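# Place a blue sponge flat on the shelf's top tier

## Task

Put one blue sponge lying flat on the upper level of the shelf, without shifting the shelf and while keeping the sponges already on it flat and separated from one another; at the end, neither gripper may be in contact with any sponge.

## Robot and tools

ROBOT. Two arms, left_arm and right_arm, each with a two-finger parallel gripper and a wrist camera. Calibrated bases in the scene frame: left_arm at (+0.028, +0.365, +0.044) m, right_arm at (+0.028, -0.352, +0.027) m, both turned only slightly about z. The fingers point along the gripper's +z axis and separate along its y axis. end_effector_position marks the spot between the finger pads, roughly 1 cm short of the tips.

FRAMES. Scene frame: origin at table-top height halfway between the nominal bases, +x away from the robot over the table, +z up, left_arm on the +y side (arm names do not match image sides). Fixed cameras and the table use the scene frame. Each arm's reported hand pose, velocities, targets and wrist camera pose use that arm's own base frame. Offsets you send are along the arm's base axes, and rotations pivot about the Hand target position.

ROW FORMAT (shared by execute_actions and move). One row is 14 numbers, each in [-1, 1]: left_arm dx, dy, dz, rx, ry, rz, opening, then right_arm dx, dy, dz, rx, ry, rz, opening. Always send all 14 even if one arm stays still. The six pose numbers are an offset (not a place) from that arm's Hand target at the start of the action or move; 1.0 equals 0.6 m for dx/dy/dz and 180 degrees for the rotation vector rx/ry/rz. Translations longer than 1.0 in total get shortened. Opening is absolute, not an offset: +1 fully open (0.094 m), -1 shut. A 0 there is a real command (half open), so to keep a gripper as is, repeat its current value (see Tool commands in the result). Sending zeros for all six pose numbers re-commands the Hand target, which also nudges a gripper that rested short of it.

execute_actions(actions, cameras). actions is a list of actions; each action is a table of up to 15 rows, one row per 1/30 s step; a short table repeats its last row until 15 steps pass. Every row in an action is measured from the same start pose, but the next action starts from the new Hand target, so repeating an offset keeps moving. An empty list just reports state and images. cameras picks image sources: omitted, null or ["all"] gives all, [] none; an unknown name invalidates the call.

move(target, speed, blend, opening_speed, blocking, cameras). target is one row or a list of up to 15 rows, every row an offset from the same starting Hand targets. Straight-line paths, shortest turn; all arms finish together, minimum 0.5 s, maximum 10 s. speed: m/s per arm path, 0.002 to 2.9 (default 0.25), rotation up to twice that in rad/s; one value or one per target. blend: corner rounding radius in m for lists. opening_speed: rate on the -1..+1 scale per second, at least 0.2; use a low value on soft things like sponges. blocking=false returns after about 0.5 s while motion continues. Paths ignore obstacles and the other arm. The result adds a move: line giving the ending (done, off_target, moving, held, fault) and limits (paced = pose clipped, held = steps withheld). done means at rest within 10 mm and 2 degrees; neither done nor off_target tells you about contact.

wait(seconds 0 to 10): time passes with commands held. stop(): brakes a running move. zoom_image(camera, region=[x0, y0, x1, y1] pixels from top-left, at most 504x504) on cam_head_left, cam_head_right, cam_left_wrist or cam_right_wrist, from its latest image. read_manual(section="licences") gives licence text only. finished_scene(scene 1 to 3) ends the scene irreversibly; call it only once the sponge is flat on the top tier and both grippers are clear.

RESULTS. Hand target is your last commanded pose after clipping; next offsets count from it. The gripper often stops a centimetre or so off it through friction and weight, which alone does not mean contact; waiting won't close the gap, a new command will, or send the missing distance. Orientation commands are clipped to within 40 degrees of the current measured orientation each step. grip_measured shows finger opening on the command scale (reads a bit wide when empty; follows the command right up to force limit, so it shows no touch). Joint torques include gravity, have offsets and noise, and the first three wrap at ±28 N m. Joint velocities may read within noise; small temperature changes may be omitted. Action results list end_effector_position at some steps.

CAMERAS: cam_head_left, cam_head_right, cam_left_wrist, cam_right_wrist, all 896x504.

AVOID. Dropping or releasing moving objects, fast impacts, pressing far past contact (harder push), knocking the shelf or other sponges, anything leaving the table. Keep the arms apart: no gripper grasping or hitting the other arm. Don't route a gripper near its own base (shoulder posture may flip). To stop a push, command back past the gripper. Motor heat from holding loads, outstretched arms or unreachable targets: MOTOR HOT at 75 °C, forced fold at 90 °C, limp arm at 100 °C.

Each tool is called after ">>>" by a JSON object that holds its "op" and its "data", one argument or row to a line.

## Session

>>> {"op": "execute_actions", "data": {
  "actions": []
}}

Scene clock: 0.00 s.
left_arm: end_effector_position=(+0.4037, +0.0232, +0.1015) grip_measured=+1.000 end_effector_quat_wxyz=(+0.592, -0.061, +0.803, -0.007) | right_arm: end_effector_position=(+0.4034, -0.0341, +0.1189) grip_measured=+1.000 end_effector_quat_wxyz=(+0.612, +0.054, +0.785, -0.084)
Joint positions: left_arm=[0.048 1.581 0.38 0.898 -0.015 -0.093 0.094] | right_arm=[0 1.563 0.378 0.94 0.199 -0.019 0.094]
Joint velocities: within noise
Joint torques (N m): no reading
Motor temperatures (°C): left_arm=[26 27 28 25 24 27 28] | right_arm=[27 29 26 27 27 28 28]
Heat: left arm: 28 °C; right arm: 29 °C.
Hand target: left_arm +0.4088, +0.0243, +0.1166; +0.610, -0.060, +0.790, -0.004 | right_arm +0.4078, -0.0355, +0.1345; +0.629, +0.060, +0.770, -0.083
Tool commands: left_gripper/opening=+1.0 right_gripper/opening=+1.0

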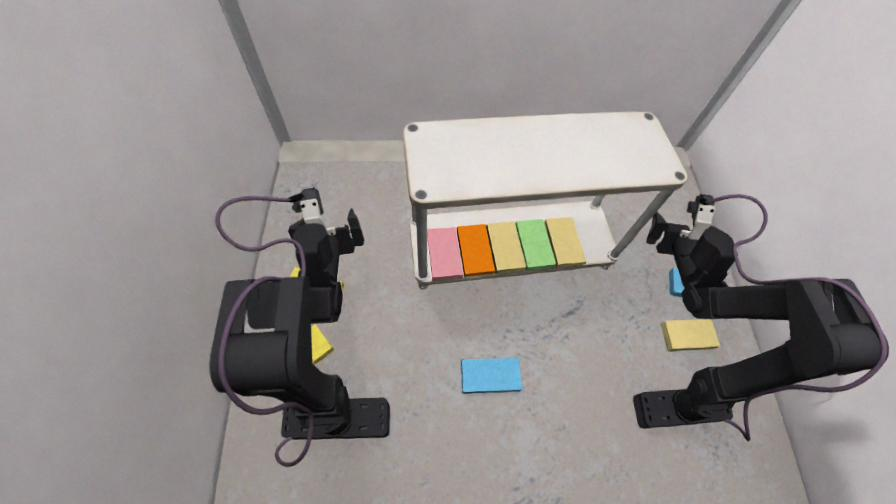

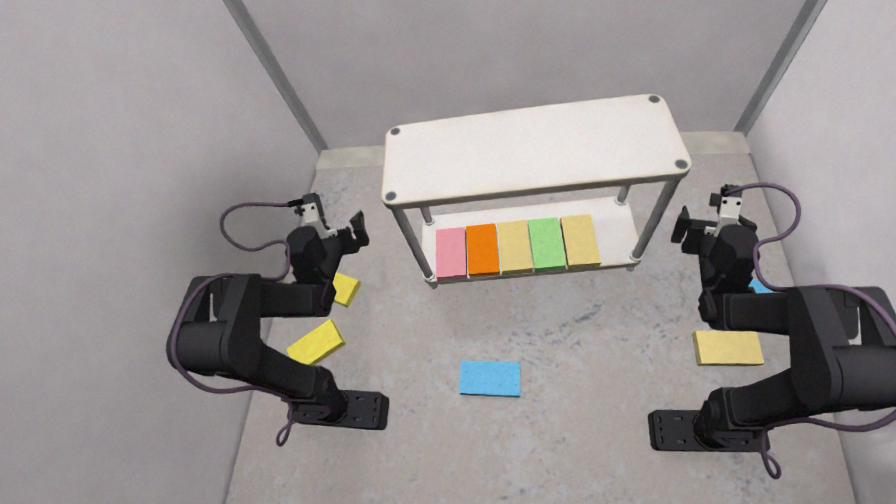

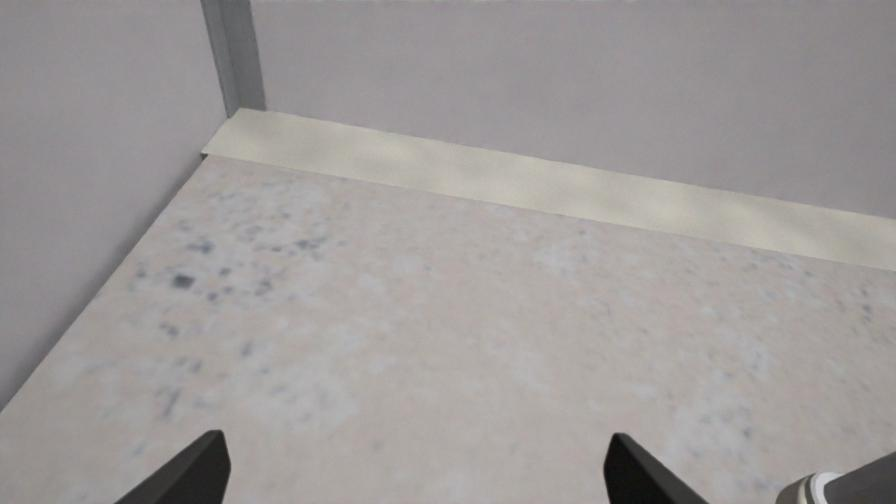

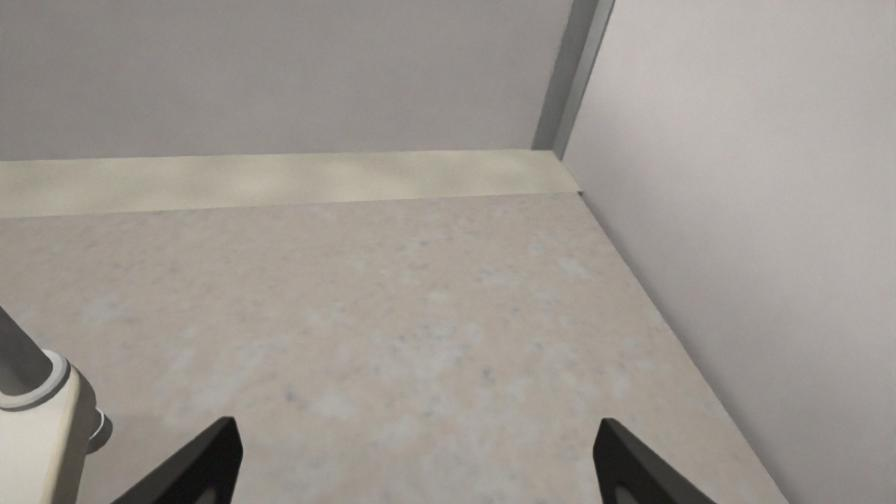

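>>> {"op": "zoom_image", "data": {
  "camera": "cam_head_left",
  "region": [440, 340, 550, 410]
}}

>>> {"op": "zoom_image", "data": {
  "camera": "cam_head_left",
  "region": [630, 250, 750, 360]
}}

>>> {"op": "zoom_image", "data": {
  "camera": "cam_head_left",
  "region": [390, 100, 700, 300]
}}

Scaled by 4.582 (camera's finer frame: 1280x720).

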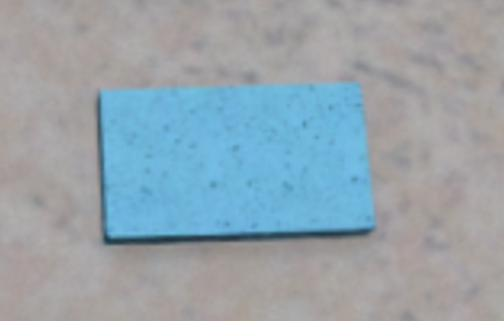

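Scaled by 4.200 (camera's finer frame: 1280x720).

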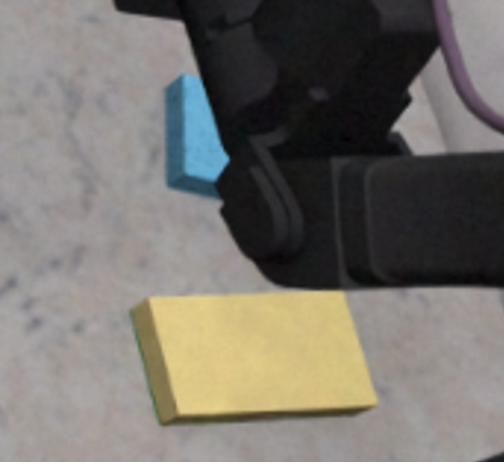

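Scaled by 1.626 (camera's finer frame: 1280x720).

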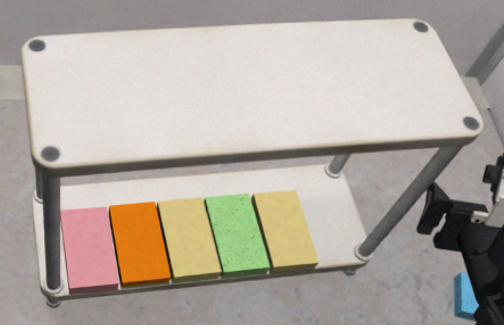

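>>> {"op": "move", "data": {
  "target": [
    [-0.1813, -0.1238, 0.0723, 0.0392, 0.1655, -0.1161, 1.0, 0, 0, 0, 0, 0, 0, 1.0],
    [-0.348, -0.3572, 0.039, 0.1392, 0.213, -0.3534, 1.0, 0, 0, 0, 0, 0, 0, 1.0],
    [-0.5313, -0.5413, -0.1193, 0.1486, 0.1196, -0.5253, 1.0, 0, 0, 0, 0, 0, 0, 1.0]
  ],
  "speed": [0.45, 0.45, 0.3],
  "blend": [0.04, 0.04, 0],
  "cameras": ["cam_left_wrist", "cam_head_left"]
}}

Scene clock: 12.80 s.
left_arm: end_effector_position=(+0.0923, -0.2944, +0.0410) grip_measured=+1.000 end_effector_quat_wxyz=(+0.255, +0.657, +0.662, -0.254) | right_arm: end_effector_position=(+0.4034, -0.0341, +0.1189) grip_measured=+1.000 end_effector_quat_wxyz=(+0.612, +0.054, +0.785, -0.084)
Joint positions: left_arm=[-1.093 1.288 0.438 -0.041 0.31 0.36 0.094] | right_arm=[0 1.563 0.378 0.94 0.199 -0.019 0.094]
Joint torques (N m): left_arm=[-0.39 -2.11 3.74 1.79 0.38 -0.04] | right_arm=[-0.1 -5.96 5.04 2.25 -0.01 0]
Heat: left arm: 30 °C; right arm: 31 °C.
Hand target: left_arm +0.0900, -0.3005, +0.0450; +0.269, +0.658, +0.649, -0.272 | right_arm +0.4078, -0.0355, +0.1345; +0.629, +0.060, +0.770, -0.083
Off the commanded pose: left_arm 0.008 m, 3 deg | right_arm 0.016 m, 3 deg.
move: off_target (left_arm, right_arm)
Images, in order (width x height): cam_head_left 896x504, cam_left_wrist 896x504.

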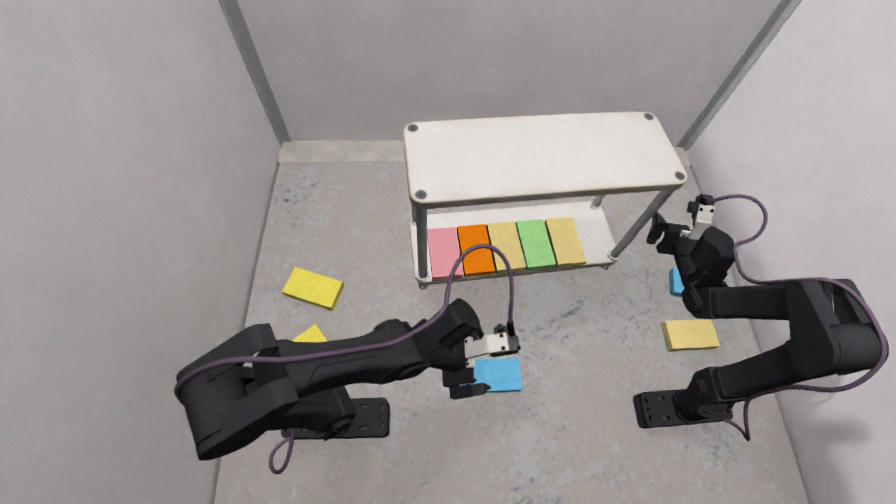

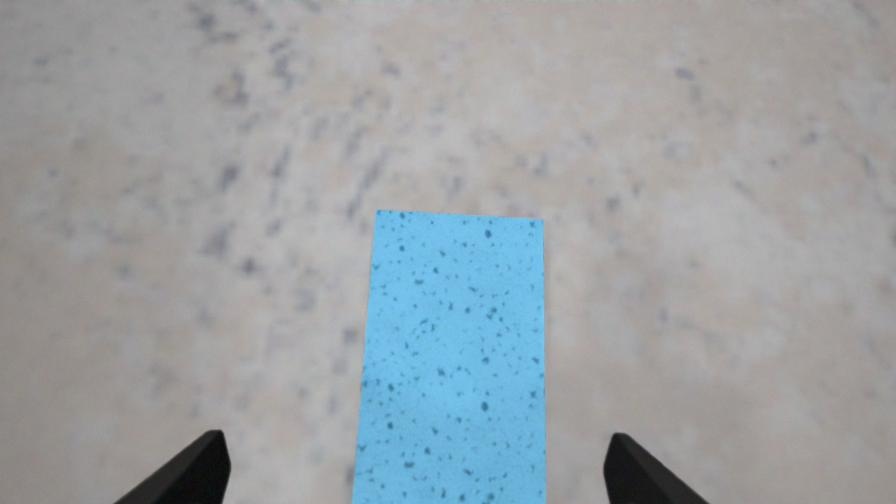

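>>> {"op": "move", "data": {
  "target": [
    [-0.022, -0.0183, -0.05, 0, 0, -0.01, 1.0, 0, 0, 0, 0, 0, 0, 1.0],
    [-0.022, -0.0183, -0.1067, 0, 0, -0.01, 1.0, 0, 0, 0, 0, 0, 0, 1.0]
  ],
  "speed": [0.15, 0.08],
  "blend": [0.01, 0],
  "cameras": ["cam_left_wrist"]
}}

Scene clock: 16.40 s.
left_arm: end_effector_position=(+0.0757, -0.3067, -0.0235) grip_measured=+1.000 end_effector_quat_wxyz=(+0.249, +0.674, +0.643, -0.266) | right_arm: end_effector_position=(+0.4034, -0.0341, +0.1189) grip_measured=+1.000 end_effector_quat_wxyz=(+0.612, +0.054, +0.785, -0.084)
Joint positions: left_arm=[-1.159 1.632 0.329 0.421 0.31 0.346 0.094] | right_arm=[0 1.563 0.378 0.94 0.199 -0.019 0.094]
Joint torques (N m): left_arm=[-0.43 -3.12 2.39 1.79 0.13 -0.08] | right_arm=[-0.09 -5.96 5.05 2.25 -0.01 0.01]
Motor temperatures (°C): left_arm=[26 28 29 28 24 27 28] | right_arm=[27 31 27 32 27 28 28]
Heat: left arm: 29 °C; right arm: 32 °C.
Hand target: left_arm +0.0768, -0.3115, -0.0190; +0.264, +0.668, +0.639, -0.276 | right_arm +0.4078, -0.0355, +0.1345; +0.629, +0.060, +0.770, -0.083
Off the commanded pose: left_arm 0.007 m, 2 deg | right_arm 0.016 m, 3 deg.
move: off_target (right_arm)

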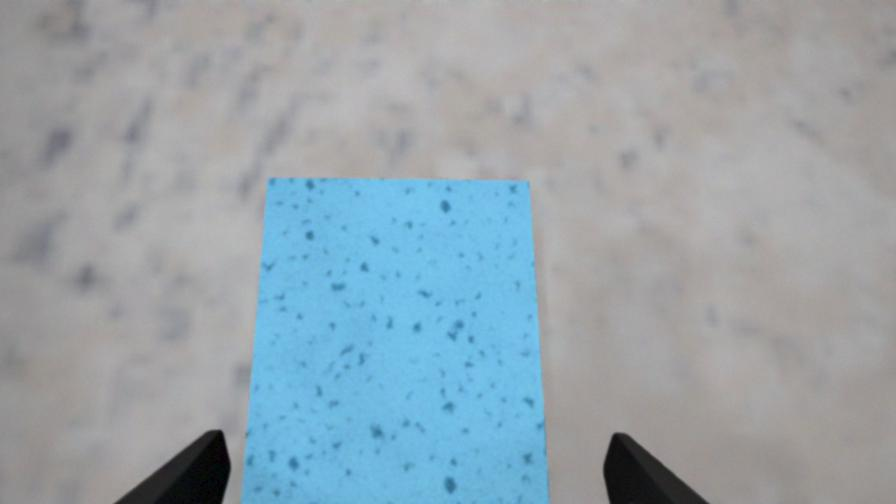

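>>> {"op": "move", "data": {
  "target": [
    [0, 0, 0, 0, 0, 0, 0.26, 0, 0, 0, 0, 0, 0, 1.0],
    [0.0167, 0.0108, 0.115, 0, 0, 0, 0.26, 0, 0, 0, 0, 0, 0, 1.0],
    [0.1553, 0.0192, 0.665, 0, 0, 0.1528, 0.26, 0, 0, 0, 0, 0, 0, 1.0],
    [0.4797, 0.1012, 0.6733, 0, 0, 0.325, 0.26, 0, 0, 0, 0, 0, 0, 1.0]
  ],
  "speed": [0.1, 0.15, 0.35, 0.3],
  "blend": [0, 0.03, 0.05, 0],
  "opening_speed": 0.6,
  "cameras": ["cam_left_wrist", "cam_head_left"]
}}

Scene clock: 24.10 s.
left_arm: end_effector_position=(+0.3690, -0.2526, +0.3782) grip_measured=+0.338 end_effector_quat_wxyz=(+0.364, +0.273, +0.883, -0.113) | right_arm: end_effector_position=(+0.4034, -0.0341, +0.1189) grip_measured=+1.000 end_effector_quat_wxyz=(+0.612, +0.054, +0.785, -0.084)
Joint positions: left_arm=[-0.603 1.877 2.455 -1.366 -0.003 -0.004 0.063] | right_arm=[0 1.563 0.378 0.94 0.199 -0.019 0.094]
Joint torques (N m): left_arm=[0.06 -5.67 7.6 1.1 -0.09 -0.09] | right_arm=[-0.1 -5.96 5.05 2.25 -0.01 0]
Heat: left arm: 30 °C; right arm: 34 °C.
Hand target: left_arm +0.3646, -0.2508, +0.3850; +0.365, +0.270, +0.884, -0.111 | right_arm +0.4078, -0.0355, +0.1345; +0.629, +0.060, +0.770, -0.083
Off the commanded pose: left_arm 0.008 m, 0 deg | right_arm 0.016 m, 3 deg.
move: off_target (right_arm)
Images, in order (width x height): cam_head_left 896x504, cam_left_wrist 896x504.

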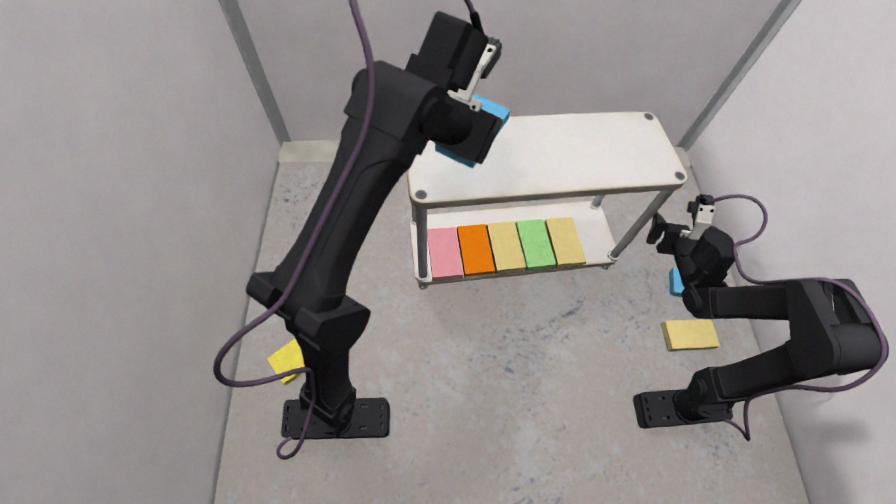

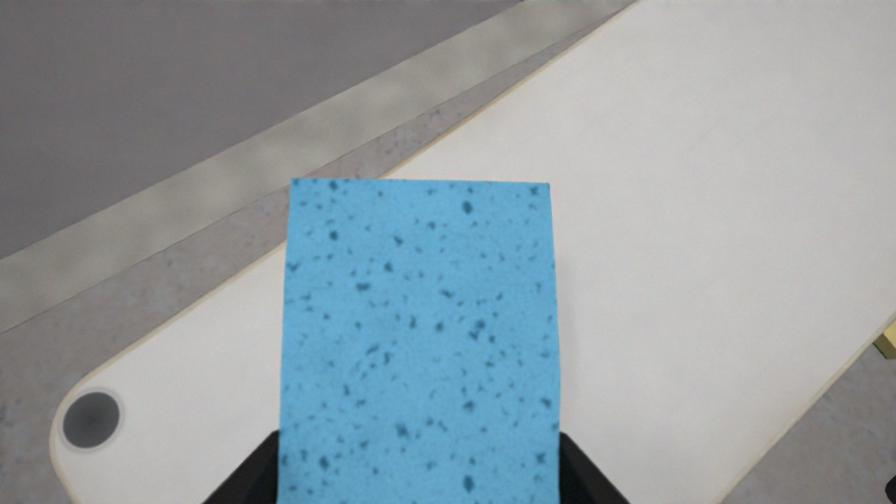

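>>> {"op": "move", "data": {
  "target": [0, 0, -0.05, 0.0066, 0.0096, 0, 0.26, 0, 0, 0, 0, 0, 0, 1.0],
  "speed": 0.06,
  "cameras": ["cam_left_wrist"]
}}

Scene clock: 25.90 s.
left_arm: end_effector_position=(+0.3659, -0.2514, +0.3357) grip_measured=+0.338 end_effector_quat_wxyz=(+0.315, +0.276, +0.902, -0.101) | right_arm: end_effector_position=(+0.4034, -0.0341, +0.1189) grip_measured=+1.000 end_effector_quat_wxyz=(+0.612, +0.054, +0.785, -0.084)
Joint positions: left_arm=[-0.603 1.843 2.274 -1.326 0.002 -0.011 0.063] | right_arm=[0 1.563 0.378 0.94 0.199 -0.019 0.094]
Joint torques (N m): left_arm=[0.08 -9.32 3.37 1.69 -0.08 -0.08] | right_arm=[-0.09 -5.96 5.05 2.25 -0.01 0]
Heat: left arm: 30 °C; right arm: 34 °C.
Hand target: left_arm +0.3646, -0.2508, +0.3550; +0.349, +0.272, +0.890, -0.106 | right_arm +0.4078, -0.0355, +0.1345; +0.629, +0.060, +0.770, -0.083
Off the commanded pose: left_arm 0.019 m, 4 deg | right_arm 0.016 m, 3 deg.
move: off_target (left_arm, right_arm)

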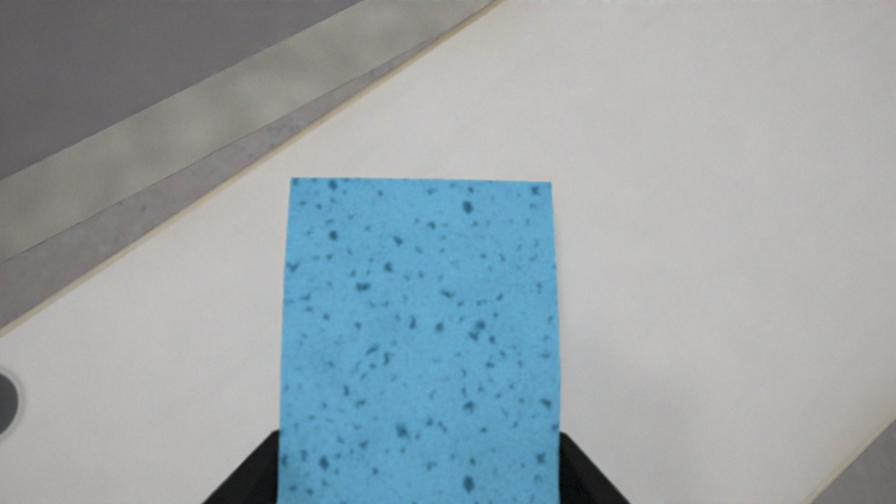

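>>> {"op": "move", "data": {
  "target": [0,0,0,-0.0126,-0.0183,0,0.26,0,0,0,0,0,0,1.0],
  "speed": 0.05,
  "cameras": ["cam_left_wrist"]
}}

Scene clock: 29.23 s.
left_arm: end_effector_position=(+0.3648, -0.2507, +0.3335) grip_measured=+0.338 end_effector_quat_wxyz=(+0.342, +0.273, +0.893, -0.109) | right_arm: end_effector_position=(+0.4034, -0.0341, +0.1189) grip_measured=+1.000 end_effector_quat_wxyz=(+0.612, +0.054, +0.785, -0.084)
Joint positions: left_arm=[-0.603 1.747 2.093 -1.184 0.002 -0.011 0.063] | right_arm=[0 1.563 0.378 0.94 0.199 -0.019 0.094]
Joint torques (N m): left_arm=[0.1 -8.98 3.78 1.85 -0.11 -0.08] | right_arm=[-0.09 -5.96 5.05 2.25 -0.01 0]
Heat: left arm: 30 °C; right arm: 34 °C.
Hand target: left_arm +0.3646, -0.2508, +0.3550; +0.380, +0.268, +0.878, -0.116 | right_arm +0.4078, -0.0355, +0.1345; +0.629, +0.060, +0.770, -0.083
Off the commanded pose: left_arm 0.021 m, 5 deg | right_arm 0.016 m, 3 deg.
move: off_target (left_arm, right_arm)

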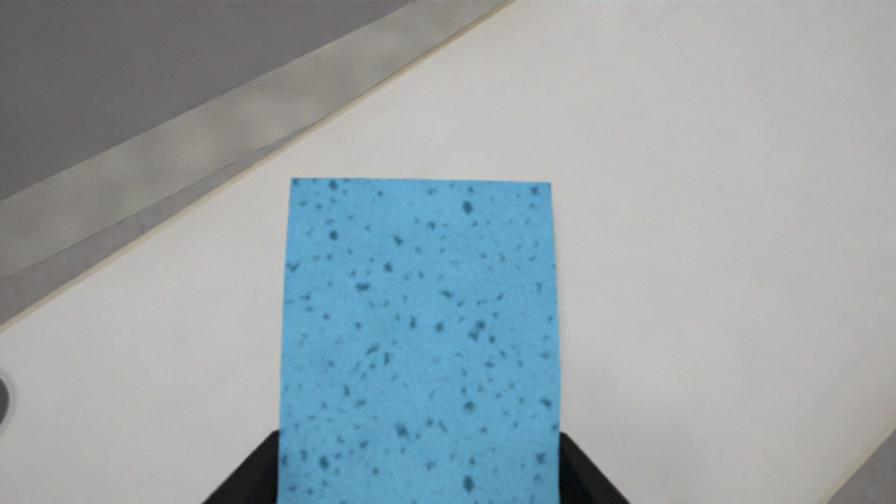

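>>> {"op": "move", "data": {
  "target": [0,0,-0.01,0,0,0,0.26,0,0,0,0,0,0,1.0],
  "speed": 0.03,
  "cameras": ["cam_left_wrist"]
}}

Scene clock: 30.47 s.
left_arm: end_effector_position=(+0.3655, -0.2511, +0.3330) grip_measured=+0.338 end_effector_quat_wxyz=(+0.350, +0.272, +0.889, -0.112) | right_arm: end_effector_position=(+0.4034, -0.0341, +0.1189) grip_measured=+1.000 end_effector_quat_wxyz=(+0.612, +0.054, +0.785, -0.084)
Joint positions: left_arm=[-0.603 1.724 2.047 -1.141 0.002 -0.011 0.063] | right_arm=[0 1.563 0.378 0.94 0.199 -0.019 0.094]
Joint torques (N m): left_arm=[0.09 -8.39 3.56 1.79 -0.1 -0.07] | right_arm=[-0.1 -5.96 5.05 2.25 -0.01 0]
Heat: left arm: 30 °C; right arm: 34 °C.
Hand target: left_arm +0.3646, -0.2508, +0.3490; +0.380, +0.268, +0.878, -0.116 | right_arm +0.4078, -0.0355, +0.1345; +0.629, +0.060, +0.770, -0.083
Off the commanded pose: left_arm 0.016 m, 4 deg | right_arm 0.016 m, 3 deg.
move: off_target (left_arm, right_arm)

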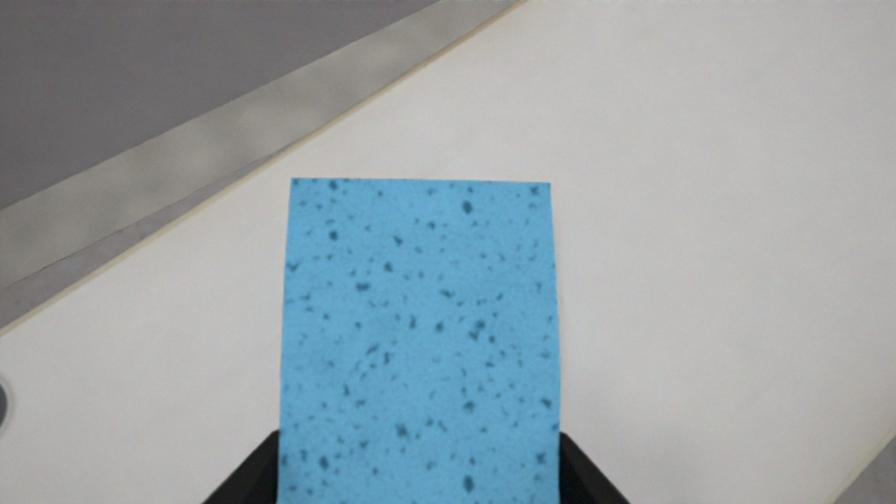

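>>> {"op": "move", "data": {
  "target": [0,0,-0.01,0,0,0,0.26,0,0,0,0,0,0,1.0],
  "speed": 0.03,
  "cameras": ["cam_left_wrist"]
}}

Scene clock: 31.63 s.
left_arm: end_effector_position=(+0.3656, -0.2513, +0.3330) grip_measured=+0.338 end_effector_quat_wxyz=(+0.359, +0.271, +0.886, -0.115) | right_arm: end_effector_position=(+0.4034, -0.0341, +0.1189) grip_measured=+1.000 end_effector_quat_wxyz=(+0.612, +0.054, +0.785, -0.084)
Joint positions: left_arm=[-0.603 1.701 2.004 -1.101 0.002 -0.011 0.063] | right_arm=[0 1.563 0.378 0.94 0.199 -0.019 0.094]
Joint torques (N m): left_arm=[0.09 -7.69 3.33 1.72 -0.1 -0.08] | right_arm=[-0.1 -5.97 5.05 2.25 -0.01 0]
Heat: left arm: 30 °C; right arm: 35 °C.
Hand target: left_arm +0.3646, -0.2508, +0.3430; +0.380, +0.268, +0.878, -0.116 | right_arm +0.4078, -0.0355, +0.1345; +0.629, +0.060, +0.770, -0.083
Off the commanded pose: left_arm 0.010 m, 3 deg | right_arm 0.016 m, 3 deg.
move: off_target (left_arm, right_arm)

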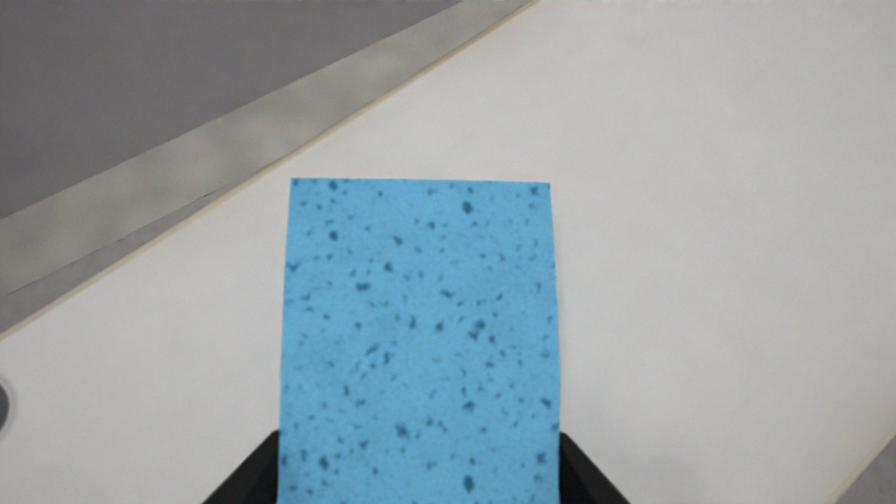

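>>> {"op": "move", "data": {
  "target": [
    [0,0,0.01,0,0,0,0.26,0,0,0,0,0,0,1.0],
    [0,0,0.01,0,0,0,1.0,0,0,0,0,0,0,1.0],
    [-0.008,0.006,0.04,0,0,0,1.0,0,0,0,0,0,0,1.0],
    [-0.1,0.068,0.1,-0.0252,-0.0366,0,1.0,0,0,0,0,0,0,1.0]
  ],
  "speed": [0.04,0.04,0.1,0.2],
  "blend": [0,0,0.01,0],
  "opening_speed": 0.7,
  "cameras": ["cam_head_left","cam_left_wrist"]
}}

Scene clock: 38.23 s.
left_arm: end_effector_position=(+0.3030, -0.2077, +0.4030) grip_measured=+0.998 end_effector_quat_wxyz=(+0.434, +0.260, +0.851, -0.138) | right_arm: end_effector_position=(+0.4034, -0.0341, +0.1189) grip_measured=+1.000 end_effector_quat_wxyz=(+0.612, +0.054, +0.785, -0.084)
Joint positions: left_arm=[-0.603 1.412 1.906 -1.118 0.001 -0.011 0.094] | right_arm=[0 1.563 0.378 0.94 0.199 -0.019 0.094]
Joint torques (N m): left_arm=[-0.31 -2.93 3.62 1.74 -0.11 -0.08] | right_arm=[-0.09 -5.96 5.05 2.25 -0.01 0.01]
Heat: left arm: 30 °C; right arm: 35 °C.
Hand target: left_arm +0.3046, -0.2100, +0.4030; +0.440, +0.259, +0.849, -0.135 | right_arm +0.4078, -0.0355, +0.1345; +0.629, +0.060, +0.770, -0.083
Off the commanded pose: left_arm 0.003 m, 1 deg | right_arm 0.016 m, 3 deg.
move: off_target (right_arm); blend cut to 0.0095 m at target 3; target 2's new opening was sent with left_arm's hand 0.016 m and 3 deg from that target

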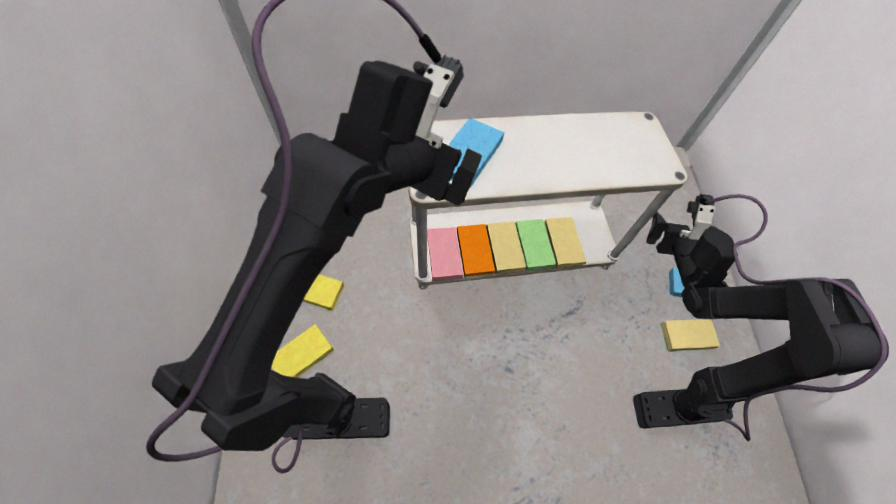

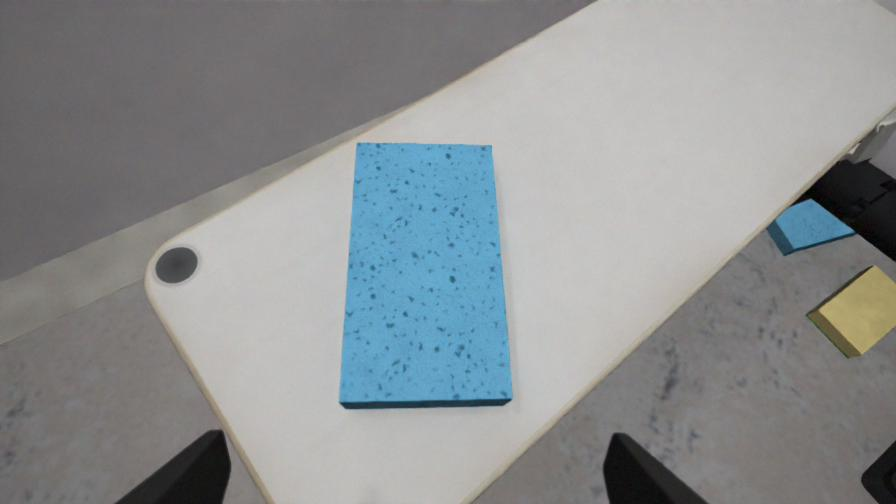

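>>> {"op": "finished_scene", "data": {
  "scene": 2
}}

The scene is finished: the task was done.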